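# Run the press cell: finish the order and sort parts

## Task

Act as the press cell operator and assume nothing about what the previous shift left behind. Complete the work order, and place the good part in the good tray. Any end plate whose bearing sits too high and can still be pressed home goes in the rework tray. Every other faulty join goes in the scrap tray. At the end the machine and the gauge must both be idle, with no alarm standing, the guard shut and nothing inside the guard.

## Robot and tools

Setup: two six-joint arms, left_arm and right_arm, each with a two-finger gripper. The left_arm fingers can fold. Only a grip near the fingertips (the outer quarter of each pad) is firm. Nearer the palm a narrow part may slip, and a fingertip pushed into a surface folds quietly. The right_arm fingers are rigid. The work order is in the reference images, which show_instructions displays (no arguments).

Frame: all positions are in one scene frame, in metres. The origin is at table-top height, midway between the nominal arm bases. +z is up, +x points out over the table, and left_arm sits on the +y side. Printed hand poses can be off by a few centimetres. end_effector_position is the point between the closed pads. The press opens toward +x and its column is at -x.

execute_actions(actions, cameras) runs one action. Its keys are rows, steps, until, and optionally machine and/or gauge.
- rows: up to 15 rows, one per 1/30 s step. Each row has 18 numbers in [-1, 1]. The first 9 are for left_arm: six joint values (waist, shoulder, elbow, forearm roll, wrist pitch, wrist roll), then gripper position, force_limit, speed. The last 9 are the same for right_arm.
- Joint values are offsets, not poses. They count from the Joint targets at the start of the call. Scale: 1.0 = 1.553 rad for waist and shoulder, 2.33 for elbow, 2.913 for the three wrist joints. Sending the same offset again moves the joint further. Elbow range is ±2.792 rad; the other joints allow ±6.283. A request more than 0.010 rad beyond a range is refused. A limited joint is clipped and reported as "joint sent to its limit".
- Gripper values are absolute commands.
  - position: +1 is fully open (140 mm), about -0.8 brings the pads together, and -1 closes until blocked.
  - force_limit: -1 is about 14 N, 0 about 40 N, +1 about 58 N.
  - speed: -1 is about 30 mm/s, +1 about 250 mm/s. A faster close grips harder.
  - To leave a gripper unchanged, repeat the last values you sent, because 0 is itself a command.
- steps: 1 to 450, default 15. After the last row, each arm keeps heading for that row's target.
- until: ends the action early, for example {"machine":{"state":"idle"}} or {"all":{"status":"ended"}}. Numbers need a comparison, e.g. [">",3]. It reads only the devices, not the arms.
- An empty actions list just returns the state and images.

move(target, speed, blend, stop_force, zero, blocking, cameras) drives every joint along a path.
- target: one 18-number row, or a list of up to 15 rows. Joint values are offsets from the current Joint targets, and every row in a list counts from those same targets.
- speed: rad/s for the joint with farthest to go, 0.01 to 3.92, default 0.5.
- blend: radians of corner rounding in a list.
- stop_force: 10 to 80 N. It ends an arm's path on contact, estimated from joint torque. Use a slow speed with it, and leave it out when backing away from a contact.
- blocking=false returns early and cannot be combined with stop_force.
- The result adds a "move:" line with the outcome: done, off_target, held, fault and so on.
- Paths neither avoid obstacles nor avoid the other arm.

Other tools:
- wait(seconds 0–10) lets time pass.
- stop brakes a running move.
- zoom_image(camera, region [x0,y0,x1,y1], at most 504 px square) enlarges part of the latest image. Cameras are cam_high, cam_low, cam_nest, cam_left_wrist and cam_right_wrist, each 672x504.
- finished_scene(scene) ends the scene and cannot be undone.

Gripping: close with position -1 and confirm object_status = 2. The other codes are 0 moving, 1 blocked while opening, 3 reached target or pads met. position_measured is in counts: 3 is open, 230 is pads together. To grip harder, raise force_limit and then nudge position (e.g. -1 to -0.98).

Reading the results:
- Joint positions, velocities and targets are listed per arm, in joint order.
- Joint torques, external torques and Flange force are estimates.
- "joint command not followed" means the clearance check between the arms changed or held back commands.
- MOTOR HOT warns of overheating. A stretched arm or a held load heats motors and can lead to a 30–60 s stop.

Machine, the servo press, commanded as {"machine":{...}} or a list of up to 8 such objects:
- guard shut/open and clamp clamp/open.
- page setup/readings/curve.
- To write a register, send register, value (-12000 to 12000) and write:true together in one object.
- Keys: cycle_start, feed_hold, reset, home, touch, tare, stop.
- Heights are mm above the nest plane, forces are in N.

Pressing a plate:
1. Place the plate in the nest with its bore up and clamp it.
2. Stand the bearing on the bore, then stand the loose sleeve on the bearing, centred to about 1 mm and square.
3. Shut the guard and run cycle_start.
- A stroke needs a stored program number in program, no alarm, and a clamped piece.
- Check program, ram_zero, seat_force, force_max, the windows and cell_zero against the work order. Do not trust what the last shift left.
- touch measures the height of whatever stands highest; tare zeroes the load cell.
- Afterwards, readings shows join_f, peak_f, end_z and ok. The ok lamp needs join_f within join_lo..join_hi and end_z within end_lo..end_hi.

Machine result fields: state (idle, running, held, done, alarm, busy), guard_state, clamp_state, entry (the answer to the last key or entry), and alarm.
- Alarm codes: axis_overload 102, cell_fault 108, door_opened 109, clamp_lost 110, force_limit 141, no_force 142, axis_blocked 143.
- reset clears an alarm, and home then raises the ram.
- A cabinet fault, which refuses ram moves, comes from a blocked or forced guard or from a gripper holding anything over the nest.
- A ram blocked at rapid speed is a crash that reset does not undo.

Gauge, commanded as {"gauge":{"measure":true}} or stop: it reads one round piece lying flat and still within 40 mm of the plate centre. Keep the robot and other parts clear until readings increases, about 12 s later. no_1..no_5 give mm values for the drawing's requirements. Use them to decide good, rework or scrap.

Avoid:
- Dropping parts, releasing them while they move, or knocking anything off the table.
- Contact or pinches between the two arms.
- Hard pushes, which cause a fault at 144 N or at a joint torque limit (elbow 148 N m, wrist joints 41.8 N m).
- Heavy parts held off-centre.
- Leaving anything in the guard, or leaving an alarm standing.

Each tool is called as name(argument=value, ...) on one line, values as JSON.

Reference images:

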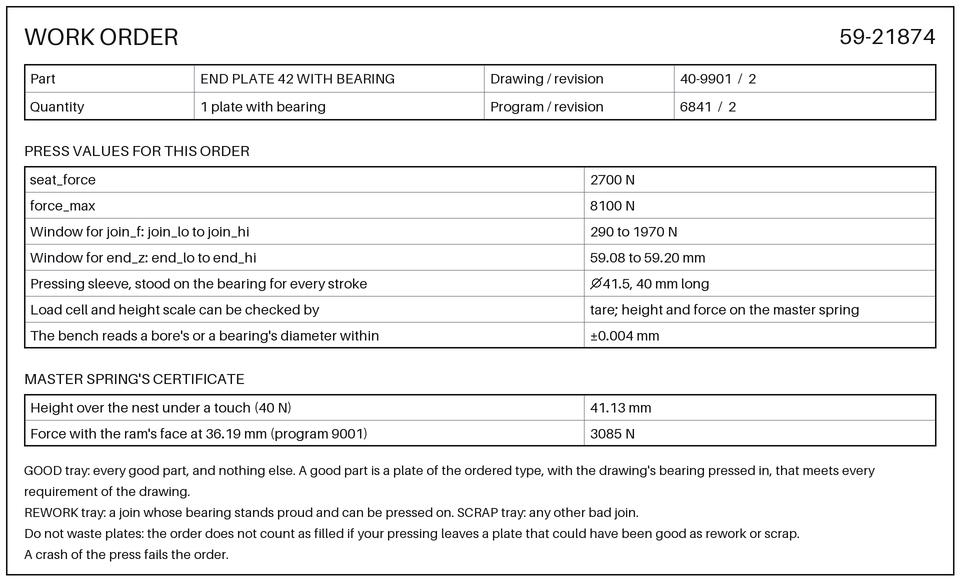

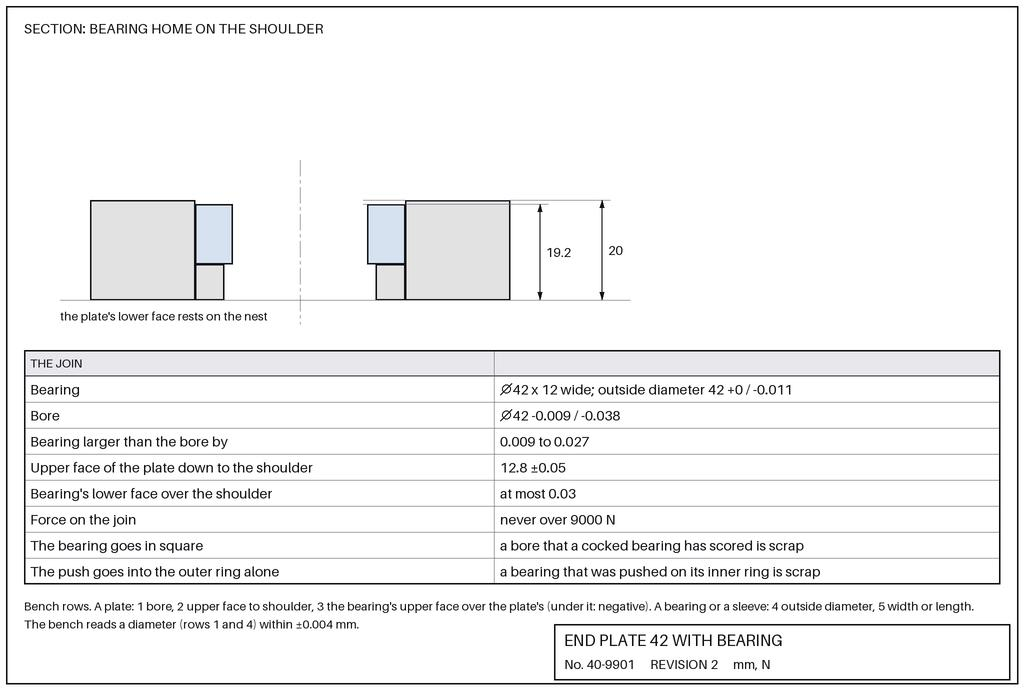

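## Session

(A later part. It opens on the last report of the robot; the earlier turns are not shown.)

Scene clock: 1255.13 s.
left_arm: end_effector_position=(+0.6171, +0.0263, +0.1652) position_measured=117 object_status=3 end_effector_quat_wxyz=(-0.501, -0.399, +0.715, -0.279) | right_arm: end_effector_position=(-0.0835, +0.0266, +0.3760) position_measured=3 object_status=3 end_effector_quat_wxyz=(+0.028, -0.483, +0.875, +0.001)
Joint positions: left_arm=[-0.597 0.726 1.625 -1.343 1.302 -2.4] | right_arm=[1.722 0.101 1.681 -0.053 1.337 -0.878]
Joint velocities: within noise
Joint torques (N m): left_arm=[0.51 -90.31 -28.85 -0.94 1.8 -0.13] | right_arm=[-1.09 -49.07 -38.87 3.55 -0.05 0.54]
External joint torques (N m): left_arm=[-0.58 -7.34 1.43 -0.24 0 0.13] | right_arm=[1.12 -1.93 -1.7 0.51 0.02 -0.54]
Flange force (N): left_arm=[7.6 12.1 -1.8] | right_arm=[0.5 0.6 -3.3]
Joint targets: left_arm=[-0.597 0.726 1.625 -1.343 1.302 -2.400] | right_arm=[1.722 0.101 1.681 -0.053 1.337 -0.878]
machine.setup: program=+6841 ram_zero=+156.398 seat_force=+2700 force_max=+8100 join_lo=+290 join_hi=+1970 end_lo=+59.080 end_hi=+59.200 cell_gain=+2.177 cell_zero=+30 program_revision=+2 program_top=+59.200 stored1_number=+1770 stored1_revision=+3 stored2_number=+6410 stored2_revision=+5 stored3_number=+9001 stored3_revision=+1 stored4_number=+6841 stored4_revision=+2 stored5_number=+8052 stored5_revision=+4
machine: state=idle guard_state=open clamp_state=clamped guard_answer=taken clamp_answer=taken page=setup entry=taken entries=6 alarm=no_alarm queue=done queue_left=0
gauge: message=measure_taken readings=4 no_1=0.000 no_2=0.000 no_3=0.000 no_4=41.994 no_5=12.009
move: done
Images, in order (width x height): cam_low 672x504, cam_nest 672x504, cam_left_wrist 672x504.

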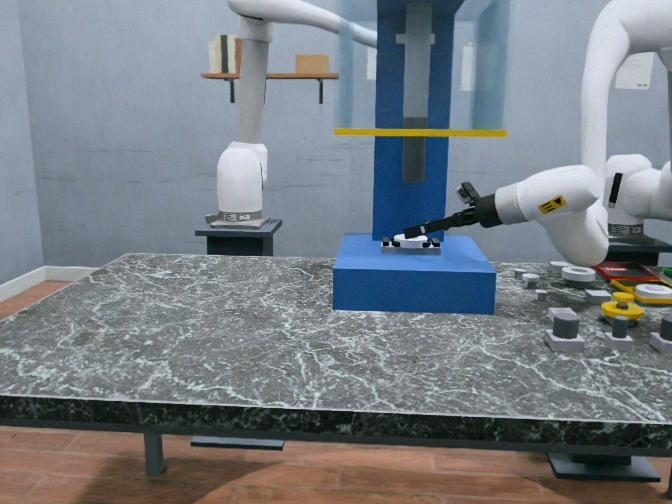

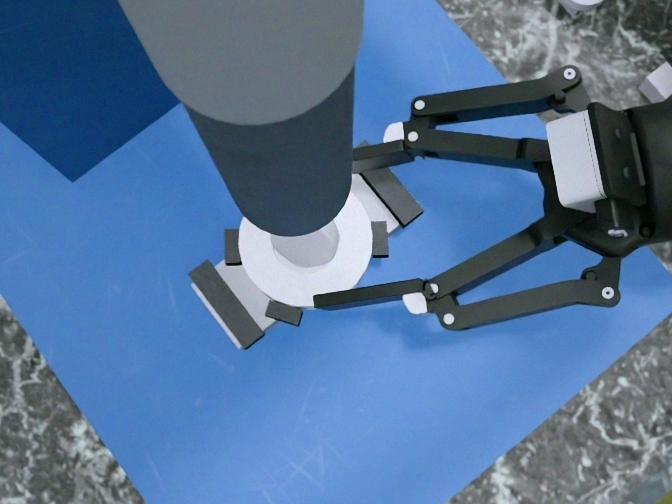

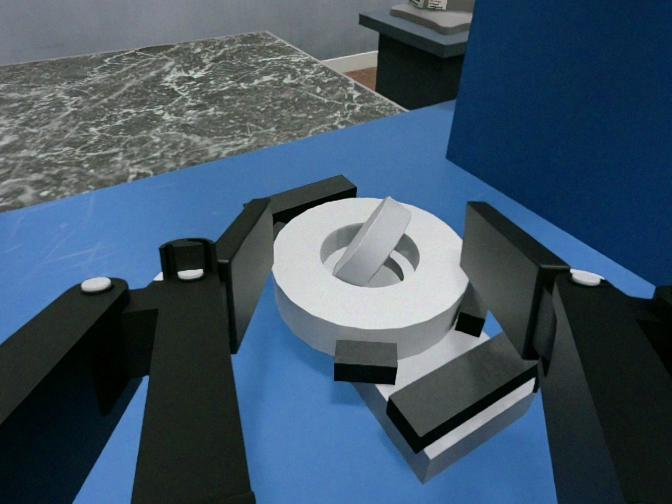

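move(target=[-0.0063,0,0,-0.0022,-0.0023,-0.0005,0.1,0,-1,0,0,0,0,0,0,1,1,1], speed=0.03, cameras=[])

execute_actions(actions=[{"rows":[[0,0,0,0,0,0,-1,-0.5,-1,0,0,0,0,0,0,1,1,1]],"steps":110}], cameras=["cam_left_wrist","cam_nest","cam_low"])

zoom_image(camera="cam_left_wrist", region=[260, 180, 480, 340])

zoom_image(camera="cam_low", region=[370, 200, 460, 265])

Scene clock: 1266.27 s.
left_arm: end_effector_position=(+0.6129, +0.0196, +0.1652) position_measured=117 object_status=3 end_effector_quat_wxyz=(-0.501, -0.398, +0.715, -0.279) | right_arm: end_effector_position=(-0.0835, +0.0266, +0.3760) position_measured=3 object_status=3 end_effector_quat_wxyz=(+0.028, -0.483, +0.875, +0.001)
Joint positions: left_arm=[-0.607 0.726 1.625 -1.349 1.295 -2.402] | right_arm=[1.722 0.101 1.681 -0.053 1.337 -0.878]
Joint velocities: within noise
Joint torques (N m): left_arm=[0.96 -89.98 -28.99 -0.92 1.78 -0.04] | right_arm=[-1.28 -49.28 -38.7 3.57 -0.14 0.45]
External joint torques (N m): left_arm=[-0.93 -7.88 1.42 -0.28 0.02 0.04] | right_arm=[1.32 -1.83 -1.94 0.49 0.11 -0.45]
Flange force (N): left_arm=[8.4 12.6 -1.7] | right_arm=[0.3 1.4 -3.7]
Joint targets: left_arm=[-0.607 0.726 1.625 -1.349 1.295 -2.402] | right_arm=[1.722 0.101 1.681 -0.053 1.337 -0.878]
machine.setup: program=+6841 ram_zero=+156.398 seat_force=+2700 force_max=+8100 join_lo=+290 join_hi=+1970 end_lo=+59.080 end_hi=+59.200 cell_gain=+2.177 cell_zero=+30 program_revision=+2 program_top=+59.200 stored1_number=+1770 stored1_revision=+3 stored2_number=+6410 stored2_revision=+5 stored3_number=+9001 stored3_revision=+1 stored4_number=+6841 stored4_revision=+2 stored5_number=+8052 stored5_revision=+4
machine: state=idle guard_state=open clamp_state=clamped guard_answer=taken clamp_answer=taken page=setup entry=taken entries=6 alarm=no_alarm queue=done queue_left=0
gauge: message=measure_taken readings=4 no_1=0.000 no_2=0.000 no_3=0.000 no_4=41.994 no_5=12.009
move: done
No camera images: "cameras" was empty.

Scene clock: 1270.13 s.
left_arm: end_effector_position=(+0.6129, +0.0196, +0.1652) position_measured=208 object_status=2 end_effector_quat_wxyz=(-0.501, -0.398, +0.715, -0.279) | right_arm: end_effector_position=(-0.0835, +0.0266, +0.3760) position_measured=3 object_status=3 end_effector_quat_wxyz=(+0.028, -0.483, +0.875, +0.001)
Joint positions: left_arm=[-0.607 0.726 1.625 -1.349 1.295 -2.402] | right_arm=[1.722 0.101 1.681 -0.053 1.337 -0.878]
Joint velocities: within noise
Joint torques (N m): left_arm=[1.01 -89.47 -31.45 -2.35 -0.2 -0.13] | right_arm=[-0.87 -49.23 -38.8 3.57 -0.1 0.51]
External joint torques (N m): left_arm=[-1.17 -8.43 3.67 1.12 2 0.13] | right_arm=[0.89 -1.66 -1.65 0.48 0.07 -0.51]
Flange force (N): left_arm=[8.6 17.5 -4.5] | right_arm=[0.0 0.6 -3.2]
Joint targets: left_arm=[-0.607 0.726 1.625 -1.349 1.295 -2.402] | right_arm=[1.722 0.101 1.681 -0.053 1.337 -0.878]
machine.setup: program=+6841 ram_zero=+156.398 seat_force=+2700 force_max=+8100 join_lo=+290 join_hi=+1970 end_lo=+59.080 end_hi=+59.200 cell_gain=+2.177 cell_zero=+30 program_revision=+2 program_top=+59.200 stored1_number=+1770 stored1_revision=+3 stored2_number=+6410 stored2_revision=+5 stored3_number=+9001 stored3_revision=+1 stored4_number=+6841 stored4_revision=+2 stored5_number=+8052 stored5_revision=+4
machine: state=idle guard_state=open clamp_state=clamped guard_answer=taken clamp_answer=taken page=setup entry=taken entries=6 alarm=no_alarm queue=done queue_left=0
gauge: message=measure_taken readings=4 no_1=0.000 no_2=0.000 no_3=0.000 no_4=41.994 no_5=12.009
Images, in order (width x height): cam_low 672x504, cam_nest 672x504, cam_left_wrist 672x504.

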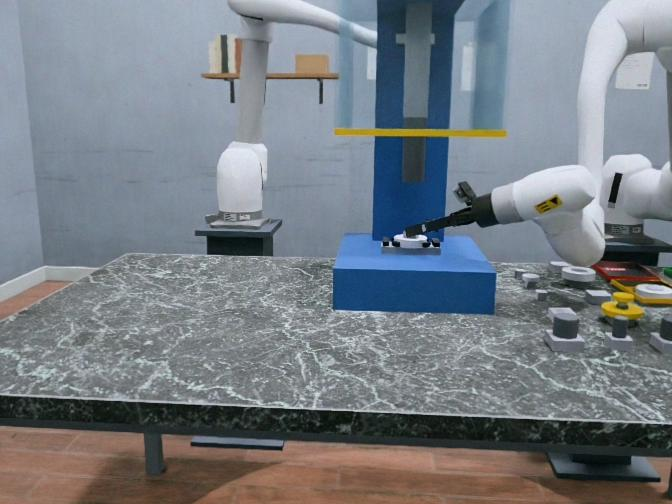

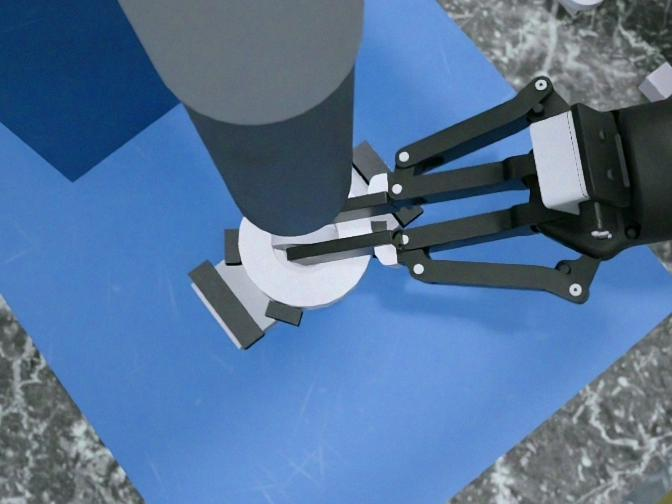

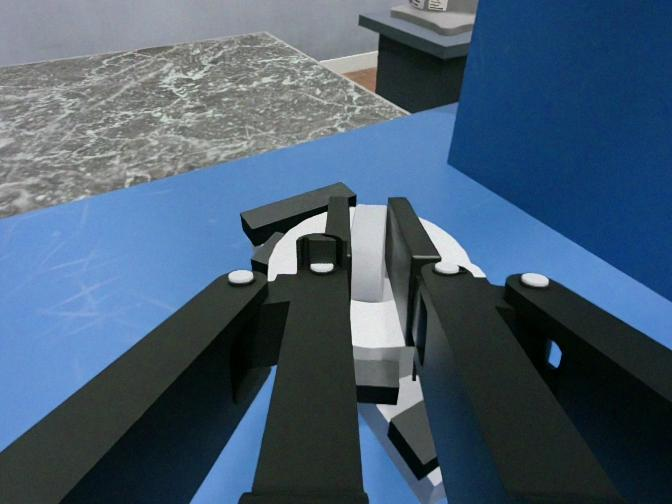

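Scaled by 2.291 from the camera's 672x504 image, which has a finer 960x720 frame.

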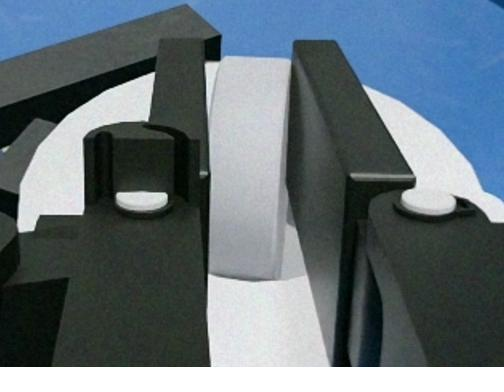

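Scaled by 5.600 from the camera's 672x504 image, which has a finer 960x720 frame.

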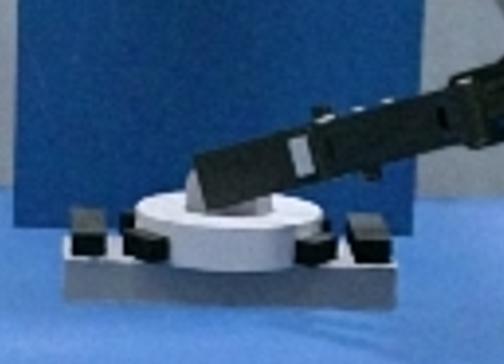

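execute_actions(actions=[{"rows":[[0,0,0,0,0,0,-0.58,-0.5,-1,0,0,0,0,0,0,1,1,1]],"steps":40}], cameras=["cam_left_wrist"])

move(target=[0.0126,0,0,0.0044,0.0047,0.001,-0.58,-0.5,-1,0,0,0,0,0,0,1,1,1], speed=0.03, cameras=["cam_left_wrist"])

execute_actions(actions=[{"rows":[[0,0,0,0,0,0,-1,0,-1,0,0,0,0,0,0,1,1,1]],"steps":50}], cameras=["cam_left_wrist","cam_low"])

zoom_image(camera="cam_left_wrist", region=[260, 180, 480, 340])

zoom_image(camera="cam_low", region=[370, 200, 460, 265])

Scene clock: 1284.50 s.
left_arm: end_effector_position=(+0.6129, +0.0196, +0.1652) position_measured=202 object_status=3 end_effector_quat_wxyz=(-0.501, -0.398, +0.715, -0.279) | right_arm: end_effector_position=(-0.0835, +0.0266, +0.3760) position_measured=3 object_status=3 end_effector_quat_wxyz=(+0.028, -0.483, +0.875, +0.001)
Joint positions: left_arm=[-0.607 0.726 1.625 -1.349 1.295 -2.402] | right_arm=[1.722 0.101 1.681 -0.053 1.337 -0.878]
Joint velocities: within noise
Joint torques (N m): left_arm=[0.48 -89.94 -29.06 -0.95 1.81 -0.06] | right_arm=[-1.04 -48.76 -38.71 3.63 -0.09 0.48]
External joint torques (N m): left_arm=[-0.59 -7.57 1.41 -0.27 -0.01 0.06] | right_arm=[1.07 -2.2 -1.92 0.44 0.06 -0.48]
Flange force (N): left_arm=[7.9 12.2 -1.9] | right_arm=[0.5 0.6 -3.7]
Joint targets: left_arm=[-0.607 0.726 1.625 -1.349 1.295 -2.402] | right_arm=[1.722 0.101 1.681 -0.053 1.337 -0.878]
machine.setup: program=+6841 ram_zero=+156.398 seat_force=+2700 force_max=+8100 join_lo=+290 join_hi=+1970 end_lo=+59.080 end_hi=+59.200 cell_gain=+2.177 cell_zero=+30 program_revision=+2 program_top=+59.200 stored1_number=+1770 stored1_revision=+3 stored2_number=+6410 stored2_revision=+5 stored3_number=+9001 stored3_revision=+1 stored4_number=+6841 stored4_revision=+2 stored5_number=+8052 stored5_revision=+4
machine: state=idle guard_state=open clamp_state=clamped guard_answer=taken clamp_answer=taken page=setup entry=taken entries=6 alarm=no_alarm queue=done queue_left=0
gauge: message=measure_taken readings=4 no_1=0.000 no_2=0.000 no_3=0.000 no_4=41.994 no_5=12.009
Images, in order (width x height): cam_left_wrist 672x504.

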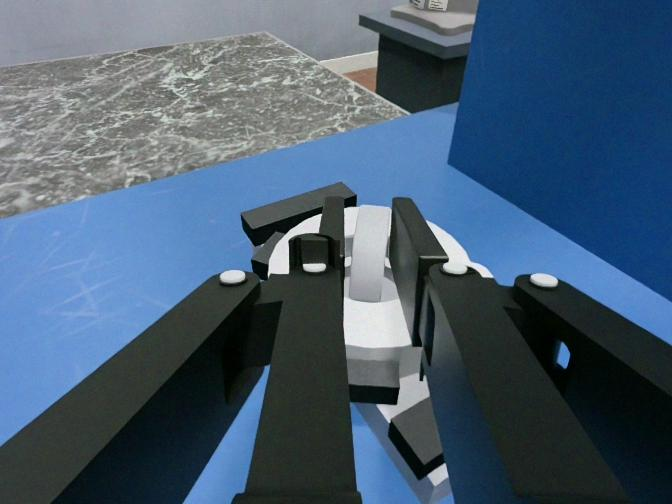

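Scene clock: 1285.40 s.
left_arm: end_effector_position=(+0.6211, +0.0331, +0.1653) position_measured=202 object_status=3 end_effector_quat_wxyz=(-0.502, -0.399, +0.715, -0.279) | right_arm: end_effector_position=(-0.0835, +0.0266, +0.3760) position_measured=3 object_status=3 end_effector_quat_wxyz=(+0.028, -0.483, +0.875, +0.001)
Joint positions: left_arm=[-0.587 0.726 1.625 -1.337 1.309 -2.399] | right_arm=[1.722 0.101 1.681 -0.053 1.337 -0.878]
Joint velocities: within noise
Joint torques (N m): left_arm=[0.23 -90.1 -28.98 -0.89 1.8 -0.08] | right_arm=[-0.54 -49.17 -38.74 3.61 -0.12 0.5]
External joint torques (N m): left_arm=[-0.36 -7.44 1.42 -0.3 0.01 0.08] | right_arm=[0.56 -1.66 -1.69 0.43 0.09 -0.5]
Flange force (N): left_arm=[7.7 12.1 -1.9] | right_arm=[-0.4 0.3 -3.2]
Joint targets: left_arm=[-0.587 0.726 1.625 -1.337 1.309 -2.399] | right_arm=[1.722 0.101 1.681 -0.053 1.337 -0.878]
machine.setup: program=+6841 ram_zero=+156.398 seat_force=+2700 force_max=+8100 join_lo=+290 join_hi=+1970 end_lo=+59.080 end_hi=+59.200 cell_gain=+2.177 cell_zero=+30 program_revision=+2 program_top=+59.200 stored1_number=+1770 stored1_revision=+3 stored2_number=+6410 stored2_revision=+5 stored3_number=+9001 stored3_revision=+1 stored4_number=+6841 stored4_revision=+2 stored5_number=+8052 stored5_revision=+4
machine: state=idle guard_state=open clamp_state=clamped guard_answer=taken clamp_answer=taken page=setup entry=taken entries=6 alarm=no_alarm queue=done queue_left=0
gauge: message=measure_taken readings=4 no_1=0.000 no_2=0.000 no_3=0.000 no_4=41.994 no_5=12.009
move: done
Images, in order (width x height): cam_left_wrist 672x504.

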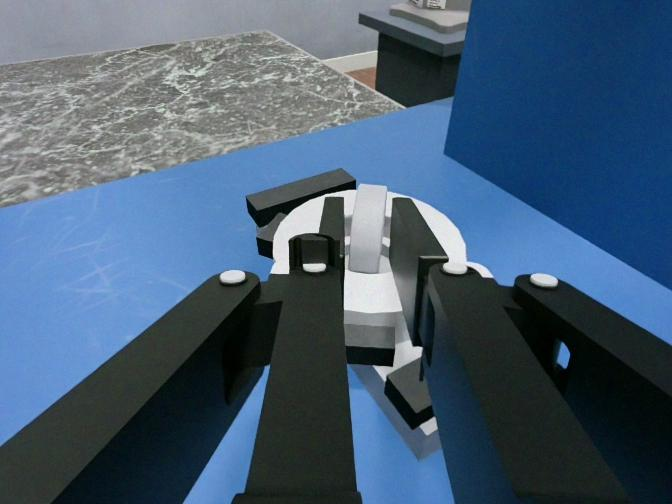

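Scene clock: 1287.27 s.
left_arm: end_effector_position=(+0.6211, +0.0331, +0.1653) position_measured=213 object_status=2 end_effector_quat_wxyz=(-0.502, -0.399, +0.715, -0.279) | right_arm: end_effector_position=(-0.0835, +0.0266, +0.3760) position_measured=3 object_status=3 end_effector_quat_wxyz=(+0.028, -0.483, +0.875, +0.001)
Joint positions: left_arm=[-0.587 0.726 1.625 -1.337 1.309 -2.399] | right_arm=[1.722 0.101 1.681 -0.053 1.337 -0.878]
Joint velocities: within noise
Joint torques (N m): left_arm=[-5.06 -89.02 -27.83 -0.94 2.06 -0.19] | right_arm=[-0.56 -48.77 -38.75 3.56 -0.11 0.48]
External joint torques (N m): left_arm=[4.93 -8.49 0.29 -0.25 -0.25 0.19] | right_arm=[0.59 -2.19 -1.88 0.5 0.07 -0.48]
Flange force (N): left_arm=[6.7 10.7 -8.4] | right_arm=[0.0 -0.1 -3.7]
Joint targets: left_arm=[-0.587 0.726 1.625 -1.337 1.309 -2.399] | right_arm=[1.722 0.101 1.681 -0.053 1.337 -0.878]
machine.setup: program=+6841 ram_zero=+156.398 seat_force=+2700 force_max=+8100 join_lo=+290 join_hi=+1970 end_lo=+59.080 end_hi=+59.200 cell_gain=+2.177 cell_zero=+30 program_revision=+2 program_top=+59.200 stored1_number=+1770 stored1_revision=+3 stored2_number=+6410 stored2_revision=+5 stored3_number=+9001 stored3_revision=+1 stored4_number=+6841 stored4_revision=+2 stored5_number=+8052 stored5_revision=+4
machine: state=idle guard_state=open clamp_state=clamped guard_answer=taken clamp_answer=taken page=setup entry=taken entries=6 alarm=no_alarm queue=done queue_left=0
gauge: message=measure_taken readings=4 no_1=0.000 no_2=0.000 no_3=0.000 no_4=41.994 no_5=12.009
Images, in order (width x height): cam_low 672x504, cam_left_wrist 672x504.

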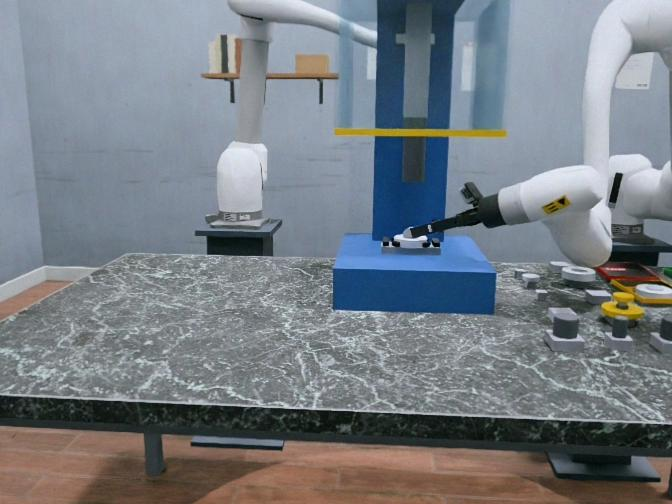

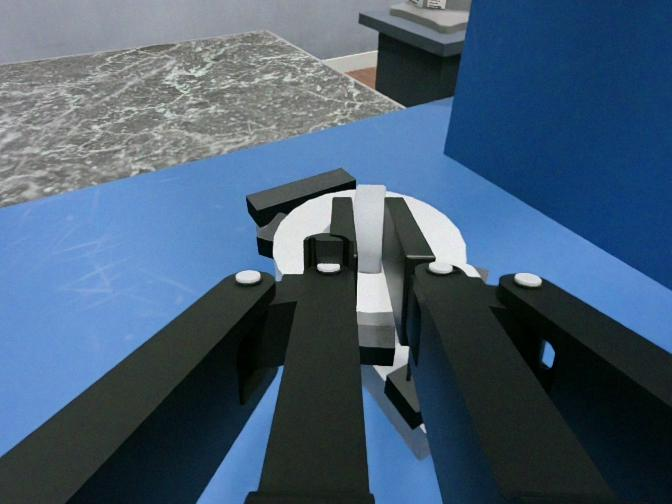

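Scaled by 2.291 from the camera's 672x504 image, which has a finer 960x720 frame.

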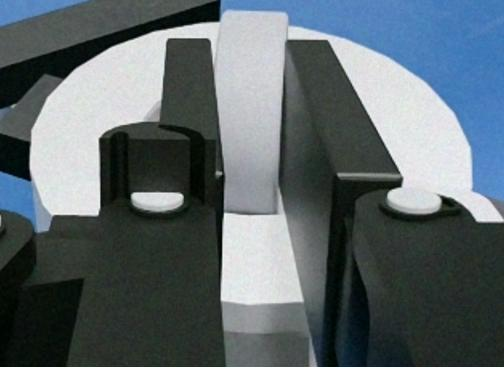

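Scaled by 5.600 from the camera's 672x504 image, which has a finer 960x720 frame.

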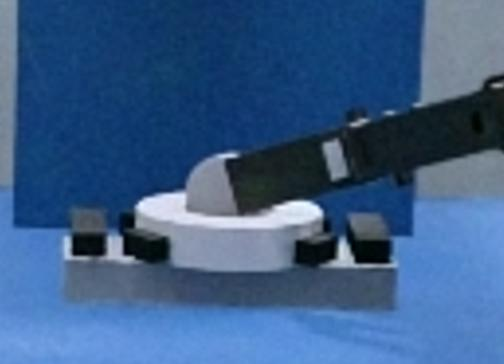

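execute_actions(actions=[{"rows":[[0,0,0,0,0,0,-0.6,-0.5,-1,0,0,0,0,0,0,1,1,1]],"steps":40}], cameras=[])

move(target=[0.0067,0,0,0.0024,0.0026,0.0006,-0.6,-0.5,-1,0,0,0,0,0,0,1,1,1], speed=0.02, cameras=[])

execute_actions(actions=[{"rows":[[0,0,0,0,0,0,-1,0.4,-1,0,0,0,0,0,0,1,1,1]],"steps":50}], cameras=["cam_left_wrist","cam_low"])

zoom_image(camera="cam_low", region=[370, 200, 460, 265])

Scene clock: 1296.83 s.
left_arm: end_effector_position=(+0.6211, +0.0331, +0.1653) position_measured=205 object_status=3 end_effector_quat_wxyz=(-0.502, -0.399, +0.715, -0.279) | right_arm: end_effector_position=(-0.0835, +0.0266, +0.3760) position_measured=3 object_status=3 end_effector_quat_wxyz=(+0.028, -0.483, +0.875, +0.001)
Joint positions: left_arm=[-0.587 0.726 1.625 -1.337 1.309 -2.399] | right_arm=[1.722 0.101 1.681 -0.053 1.337 -0.878]
Joint velocities: within noise
Joint torques (N m): left_arm=[0.28 -90.7 -28.85 -0.89 1.8 -0.13] | right_arm=[-0.86 -49.41 -38.93 3.56 -0.08 0.51]
External joint torques (N m): left_arm=[-0.26 -6.73 1.41 -0.29 0 0.13] | right_arm=[0.9 -1.79 -1.82 0.52 0.04 -0.51]
Flange force (N): left_arm=[6.9 11.3 -1.8] | right_arm=[-0.1 0.7 -3.4]
Joint targets: left_arm=[-0.587 0.726 1.625 -1.337 1.309 -2.399] | right_arm=[1.722 0.101 1.681 -0.053 1.337 -0.878]
machine.setup: program=+6841 ram_zero=+156.398 seat_force=+2700 force_max=+8100 join_lo=+290 join_hi=+1970 end_lo=+59.080 end_hi=+59.200 cell_gain=+2.177 cell_zero=+30 program_revision=+2 program_top=+59.200 stored1_number=+1770 stored1_revision=+3 stored2_number=+6410 stored2_revision=+5 stored3_number=+9001 stored3_revision=+1 stored4_number=+6841 stored4_revision=+2 stored5_number=+8052 stored5_revision=+4
machine: state=idle guard_state=open clamp_state=clamped guard_answer=taken clamp_answer=taken page=setup entry=taken entries=6 alarm=no_alarm queue=done queue_left=0
gauge: message=measure_taken readings=4 no_1=0.000 no_2=0.000 no_3=0.000 no_4=41.994 no_5=12.009
No camera images: "cameras" was empty.

Scene clock: 1297.57 s.
left_arm: end_effector_position=(+0.6253, +0.0404, +0.1653) position_measured=205 object_status=3 end_effector_quat_wxyz=(-0.502, -0.398, +0.715, -0.279) | right_arm: end_effector_position=(-0.0835, +0.0266, +0.3760) position_measured=3 object_status=3 end_effector_quat_wxyz=(+0.028, -0.483, +0.875, +0.001)
Joint positions: left_arm=[-0.577 0.726 1.625 -1.33 1.317 -2.397] | right_arm=[1.722 0.101 1.681 -0.053 1.337 -0.878]
Joint velocities: within noise
Joint torques (N m): left_arm=[-0.06 -89.81 -28.78 -1.12 1.65 -0.1] | right_arm=[-0.88 -49.42 -38.91 3.57 -0.11 0.48]
External joint torques (N m): left_arm=[-0.23 -7.69 1.37 -0.05 0.17 0.1] | right_arm=[0.9 -1.49 -1.64 0.48 0.08 -0.48]
Flange force (N): left_arm=[8.0 12.2 -2.4] | right_arm=[-0.1 0.8 -3.1]
Joint targets: left_arm=[-0.577 0.726 1.625 -1.330 1.317 -2.397] | right_arm=[1.722 0.101 1.681 -0.053 1.337 -0.878]
machine.setup: program=+6841 ram_zero=+156.398 seat_force=+2700 force_max=+8100 join_lo=+290 join_hi=+1970 end_lo=+59.080 end_hi=+59.200 cell_gain=+2.177 cell_zero=+30 program_revision=+2 program_top=+59.200 stored1_number=+1770 stored1_revision=+3 stored2_number=+6410 stored2_revision=+5 stored3_number=+9001 stored3_revision=+1 stored4_number=+6841 stored4_revision=+2 stored5_number=+8052 stored5_revision=+4
machine: state=idle guard_state=open clamp_state=clamped guard_answer=taken clamp_answer=taken page=setup entry=taken entries=6 alarm=no_alarm queue=done queue_left=0
gauge: message=measure_taken readings=4 no_1=0.000 no_2=0.000 no_3=0.000 no_4=41.994 no_5=12.009
move: done
No camera images: "cameras" was empty.

Scene clock: 1299.43 s.
left_arm: end_effector_position=(+0.6253, +0.0404, +0.1653) position_measured=216 object_status=2 end_effector_quat_wxyz=(-0.502, -0.398, +0.715, -0.279) | right_arm: end_effector_position=(-0.0835, +0.0266, +0.3760) position_measured=3 object_status=3 end_effector_quat_wxyz=(+0.028, -0.483, +0.875, +0.001)
Joint positions: left_arm=[-0.577 0.726 1.625 -1.33 1.317 -2.397] | right_arm=[1.722 0.101 1.681 -0.053 1.337 -0.878]
Joint velocities: within noise
Joint torques (N m): left_arm=[-3.68 -90.11 -25.6 0.42 3.92 -0.15] | right_arm=[-1.12 -49.37 -38.9 3.62 -0.13 0.46]
External joint torques (N m): left_arm=[3.68 -7.31 -1.67 -1.57 -2.11 0.15] | right_arm=[1.15 -1.39 -1.45 0.42 0.1 -0.46]
Flange force (N): left_arm=[6.3 5.7 -3.8] | right_arm=[0.3 1.1 -2.9]
Joint targets: left_arm=[-0.577 0.726 1.625 -1.330 1.317 -2.397] | right_arm=[1.722 0.101 1.681 -0.053 1.337 -0.878]
machine.setup: program=+6841 ram_zero=+156.398 seat_force=+2700 force_max=+8100 join_lo=+290 join_hi=+1970 end_lo=+59.080 end_hi=+59.200 cell_gain=+2.177 cell_zero=+30 program_revision=+2 program_top=+59.200 stored1_number=+1770 stored1_revision=+3 stored2_number=+6410 stored2_revision=+5 stored3_number=+9001 stored3_revision=+1 stored4_number=+6841 stored4_revision=+2 stored5_number=+8052 stored5_revision=+4
machine: state=idle guard_state=open clamp_state=clamped guard_answer=taken clamp_answer=taken page=setup entry=taken entries=6 alarm=no_alarm queue=done queue_left=0
gauge: message=measure_taken readings=4 no_1=0.000 no_2=0.000 no_3=0.000 no_4=41.994 no_5=12.009
Images, in order (width x height): cam_low 672x504, cam_left_wrist 672x504.

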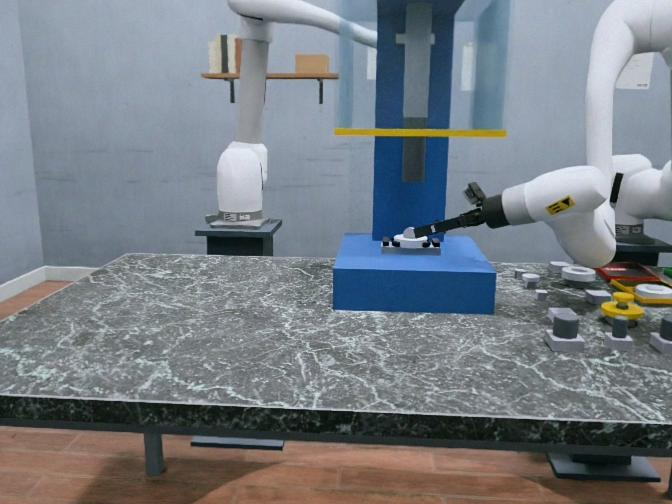

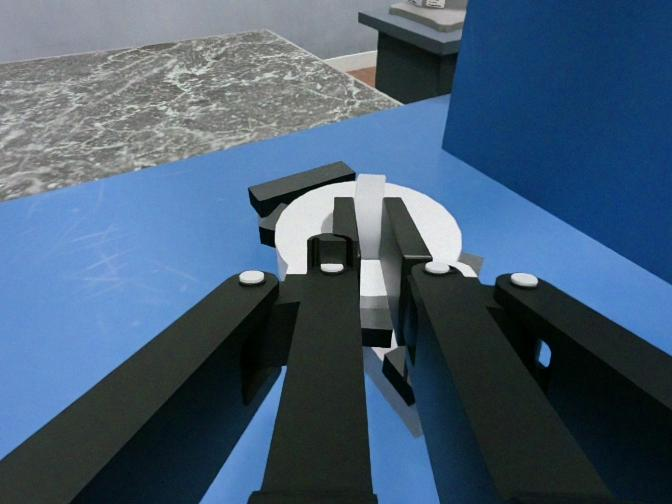

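Scaled by 5.600 from the camera's 672x504 image, which has a finer 960x720 frame.

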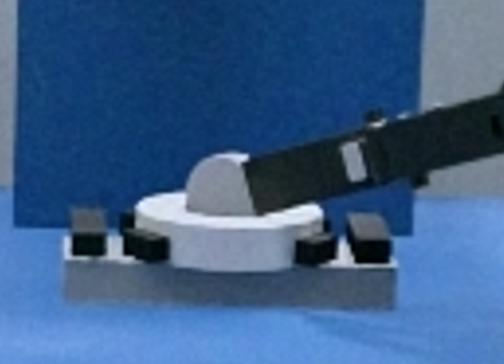

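move(target=[0.001,-0.035,-0.0064,0.0063,0.0057,-0.0237,-1,0.4,-1,0,0,0,0,0,0,1,1,1], speed=0.03, cameras=["cam_left_wrist","cam_low","cam_nest"])

zoom_image(camera="cam_low", region=[370, 180, 470, 265])

Scene clock: 1310.70 s.
left_arm: end_effector_position=(+0.6267, +0.0412, +0.2150) position_measured=216 object_status=2 end_effector_quat_wxyz=(-0.501, -0.399, +0.716, -0.279) | right_arm: end_effector_position=(-0.0835, +0.0266, +0.3760) position_measured=3 object_status=3 end_effector_quat_wxyz=(+0.028, -0.483, +0.875, +0.001)
Joint positions: left_arm=[-0.575 0.671 1.61 -1.311 1.333 -2.466] | right_arm=[1.722 0.101 1.681 -0.053 1.337 -0.878]
Joint velocities: within noise
Joint torques (N m): left_arm=[-0.04 -88.53 -31.28 -1.14 1.74 -0.07] | right_arm=[-1.1 -49.32 -38.92 3.6 -0.02 0.52]
External joint torques (N m): left_arm=[-0.07 -6.82 1.51 -0.04 -0.07 0.07] | right_arm=[1.15 -1.79 -1.81 0.47 -0.02 -0.53]
Flange force (N): left_arm=[6.3 12.0 -1.8] | right_arm=[0.2 0.9 -3.3]
Joint targets: left_arm=[-0.575 0.671 1.610 -1.311 1.333 -2.466] | right_arm=[1.722 0.101 1.681 -0.053 1.337 -0.878]
machine.setup: program=+6841 ram_zero=+156.398 seat_force=+2700 force_max=+8100 join_lo=+290 join_hi=+1970 end_lo=+59.080 end_hi=+59.200 cell_gain=+2.177 cell_zero=+30 program_revision=+2 program_top=+59.200 stored1_number=+1770 stored1_revision=+3 stored2_number=+6410 stored2_revision=+5 stored3_number=+9001 stored3_revision=+1 stored4_number=+6841 stored4_revision=+2 stored5_number=+8052 stored5_revision=+4
machine: state=idle guard_state=open clamp_state=clamped guard_answer=taken clamp_answer=taken page=setup entry=taken entries=6 alarm=no_alarm queue=done queue_left=0
gauge: message=measure_taken readings=4 no_1=0.000 no_2=0.000 no_3=0.000 no_4=41.994 no_5=12.009
move: done
Images, in order (width x height): cam_low 672x504, cam_nest 672x504, cam_left_wrist 672x504.

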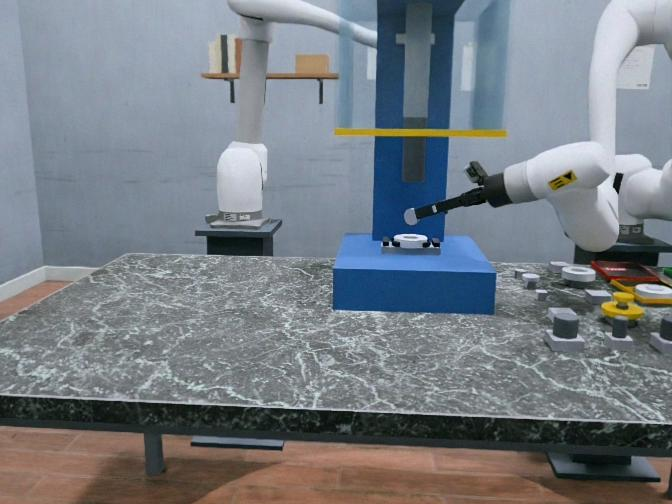

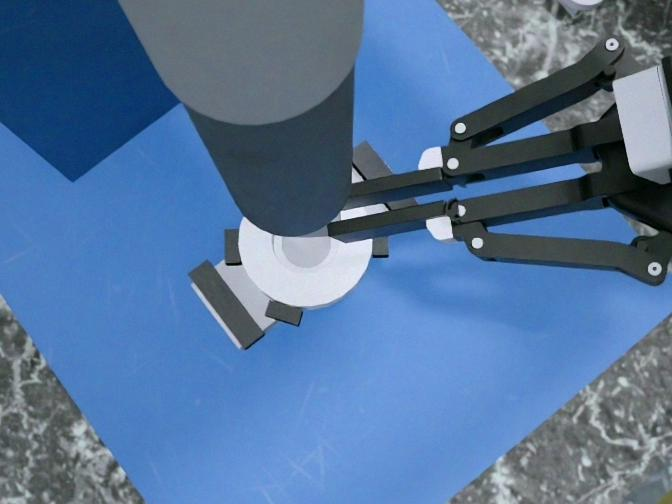

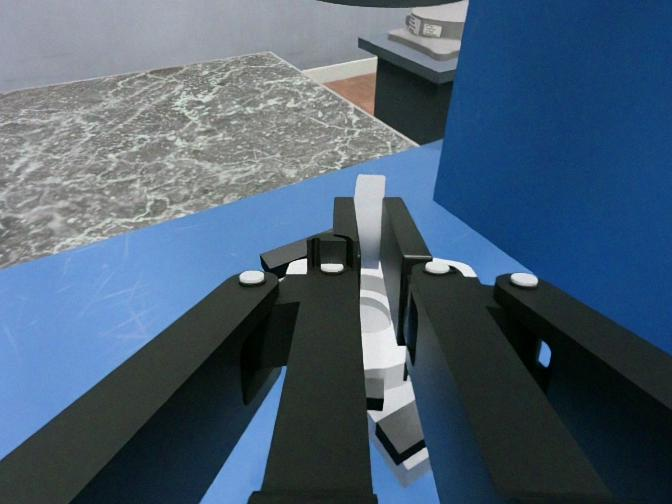

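Scaled by 5.040 from the camera's 672x504 image, which has a finer 960x720 frame.

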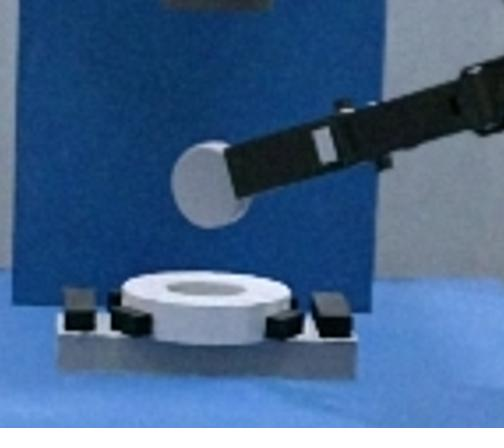

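move(target=[0.3602,-0.138,0.3501,-0.6346,-0.1271,-0.2303,-1,0.4,-1,0,0,0,0,0,0,1,1,1], speed=0.4, cameras=["cam_left_wrist","cam_high"])

zoom_image(camera="cam_high", region=[320, 130, 460, 240])

Scene clock: 1338.50 s.
left_arm: end_effector_position=(+0.8213, +0.7464, +0.1104) position_measured=216 object_status=2 end_effector_quat_wxyz=(+0.405, +0.578, +0.580, +0.406) | right_arm: end_effector_position=(-0.0835, +0.0266, +0.3760) position_measured=3 object_status=3 end_effector_quat_wxyz=(+0.028, -0.483, +0.875, +0.001)
Joint positions: left_arm=[-0.016 0.457 2.425 -3.16 0.963 -3.137] | right_arm=[1.722 0.101 1.681 -0.053 1.337 -0.878]
Joint velocities: within noise
Joint torques (N m): left_arm=[-0.11 -55.47 -16.42 -0.8 2.9 -0.04] | right_arm=[-1.21 -49.44 -38.78 3.56 -0.14 0.45]
External joint torques (N m): left_arm=[0.03 -4.89 2.58 -0.31 -0.23 0.09] | right_arm=[1.23 -1.47 -1.78 0.5 0.11 -0.45]
Flange force (N): left_arm=[-1.3 8.7 -11.2] | right_arm=[0.0 1.5 -3.4]
Joint targets: left_arm=[-0.016 0.457 2.425 -3.160 0.963 -3.137] | right_arm=[1.722 0.101 1.681 -0.053 1.337 -0.878]
machine.setup: program=+6841 ram_zero=+156.398 seat_force=+2700 force_max=+8100 join_lo=+290 join_hi=+1970 end_lo=+59.080 end_hi=+59.200 cell_gain=+2.177 cell_zero=+30 program_revision=+2 program_top=+59.200 stored1_number=+1770 stored1_revision=+3 stored2_number=+6410 stored2_revision=+5 stored3_number=+9001 stored3_revision=+1 stored4_number=+6841 stored4_revision=+2 stored5_number=+8052 stored5_revision=+4
machine: state=idle guard_state=open clamp_state=clamped guard_answer=taken clamp_answer=taken page=setup entry=taken entries=6 alarm=no_alarm queue=done queue_left=0
gauge: message=measure_taken readings=4 no_1=0.000 no_2=0.000 no_3=0.000 no_4=41.994 no_5=12.009
move: done
Images, in order (width x height): cam_high 672x504, cam_left_wrist 672x504.

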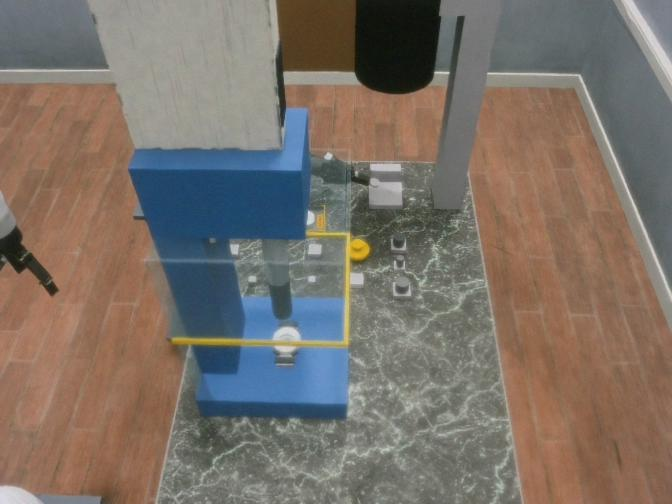

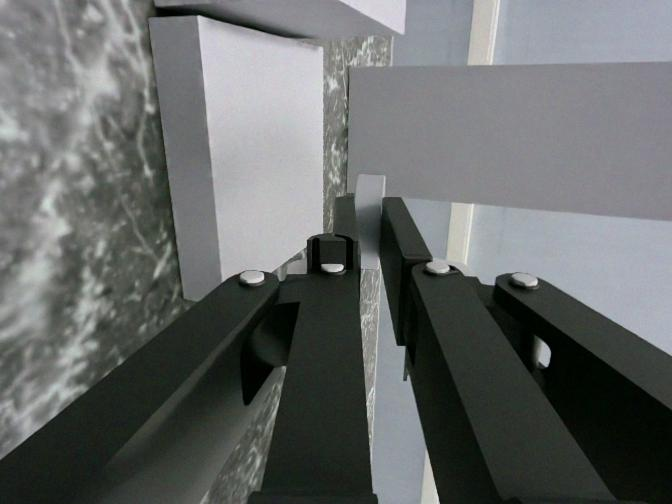

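Scaled by 3.600 from the camera's 672x504 image, which has a finer 960x720 frame.

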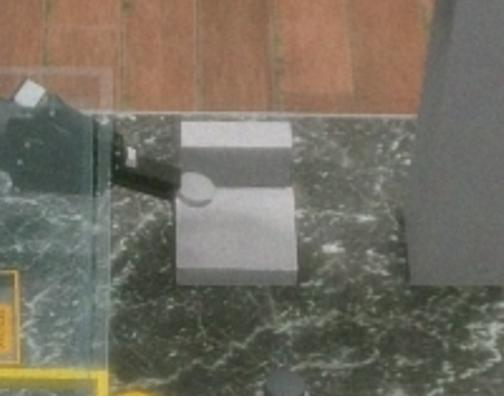

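move(target=[0.0008,0.1018,-0.0318,0.0008,0.0288,0,-1,0.4,-1,0,0,0,0,0,0,1,1,1], speed=0.03, stop_force=10, cameras=["cam_left_wrist","cam_high"])

zoom_image(camera="cam_high", region=[320, 130, 460, 240])

Scene clock: 1347.53 s.
left_arm: end_effector_position=(+0.8596, +0.7465, +0.0502) position_measured=232 object_status=0 end_effector_quat_wxyz=(+0.405, +0.578, +0.580, +0.407) | right_arm: end_effector_position=(-0.0835, +0.0266, +0.3760) position_measured=3 object_status=3 end_effector_quat_wxyz=(+0.028, -0.483, +0.875, +0.001)
Joint positions: left_arm=[-0.014 0.615 2.351 -3.157 1.047 -3.137] | right_arm=[1.722 0.101 1.681 -0.053 1.337 -0.878]
Joint velocities: within noise
Joint torques (N m): left_arm=[0.1 -65.5 -12.42 -0.52 2.7 -0.1] | right_arm=[-0.81 -49.16 -38.73 3.6 -0.12 0.44]
External joint torques (N m): left_arm=[-0.18 -5.65 2.2 -0.23 -0.04 0.14] | right_arm=[0.82 -1.74 -1.78 0.45 0.09 -0.44]
Flange force (N): left_arm=[-1.4 10.2 -10.4] | right_arm=[-0.1 0.7 -3.4]
Joint targets: left_arm=[-0.014 0.615 2.351 -3.157 1.047 -3.137] | right_arm=[1.722 0.101 1.681 -0.053 1.337 -0.878]
machine.setup: program=+6841 ram_zero=+156.398 seat_force=+2700 force_max=+8100 join_lo=+290 join_hi=+1970 end_lo=+59.080 end_hi=+59.200 cell_gain=+2.177 cell_zero=+30 program_revision=+2 program_top=+59.200 stored1_number=+1770 stored1_revision=+3 stored2_number=+6410 stored2_revision=+5 stored3_number=+9001 stored3_revision=+1 stored4_number=+6841 stored4_revision=+2 stored5_number=+8052 stored5_revision=+4
machine: state=idle guard_state=open clamp_state=clamped guard_answer=taken clamp_answer=taken page=setup entry=taken entries=6 alarm=no_alarm queue=done queue_left=0
gauge: message=measure_taken readings=4 no_1=0.000 no_2=0.000 no_3=0.000 no_4=41.994 no_5=12.009
move: done
Images, in order (width x height): cam_high 672x504, cam_left_wrist 672x504.

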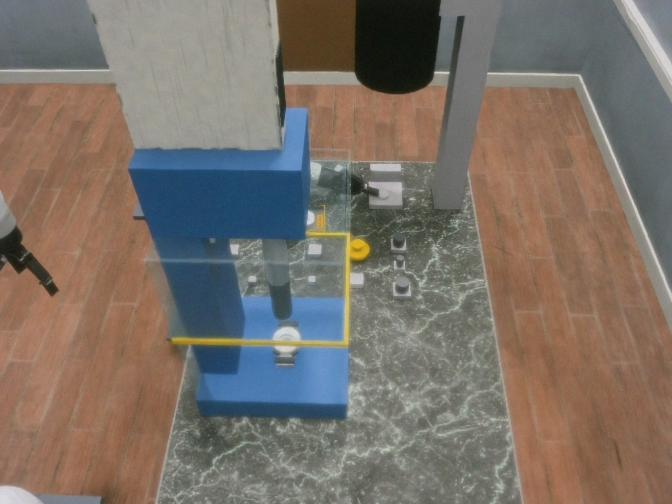

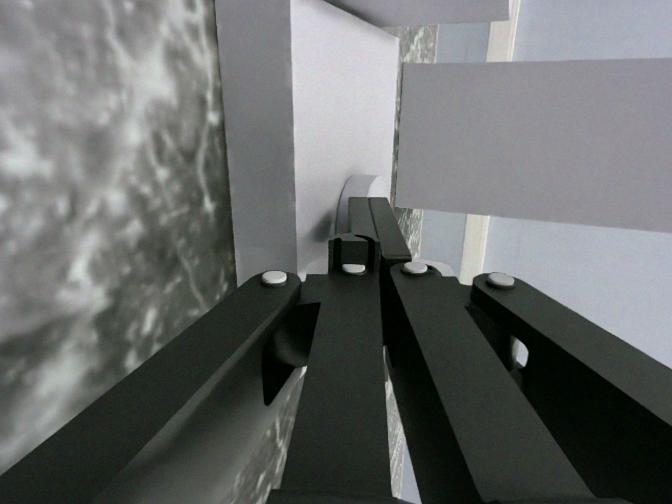

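Scaled by 3.600 from the camera's 672x504 image, which has a finer 960x720 frame.

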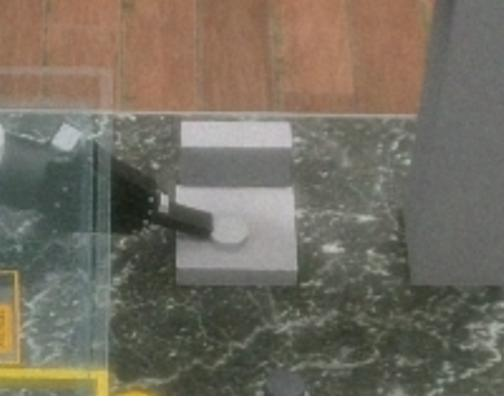

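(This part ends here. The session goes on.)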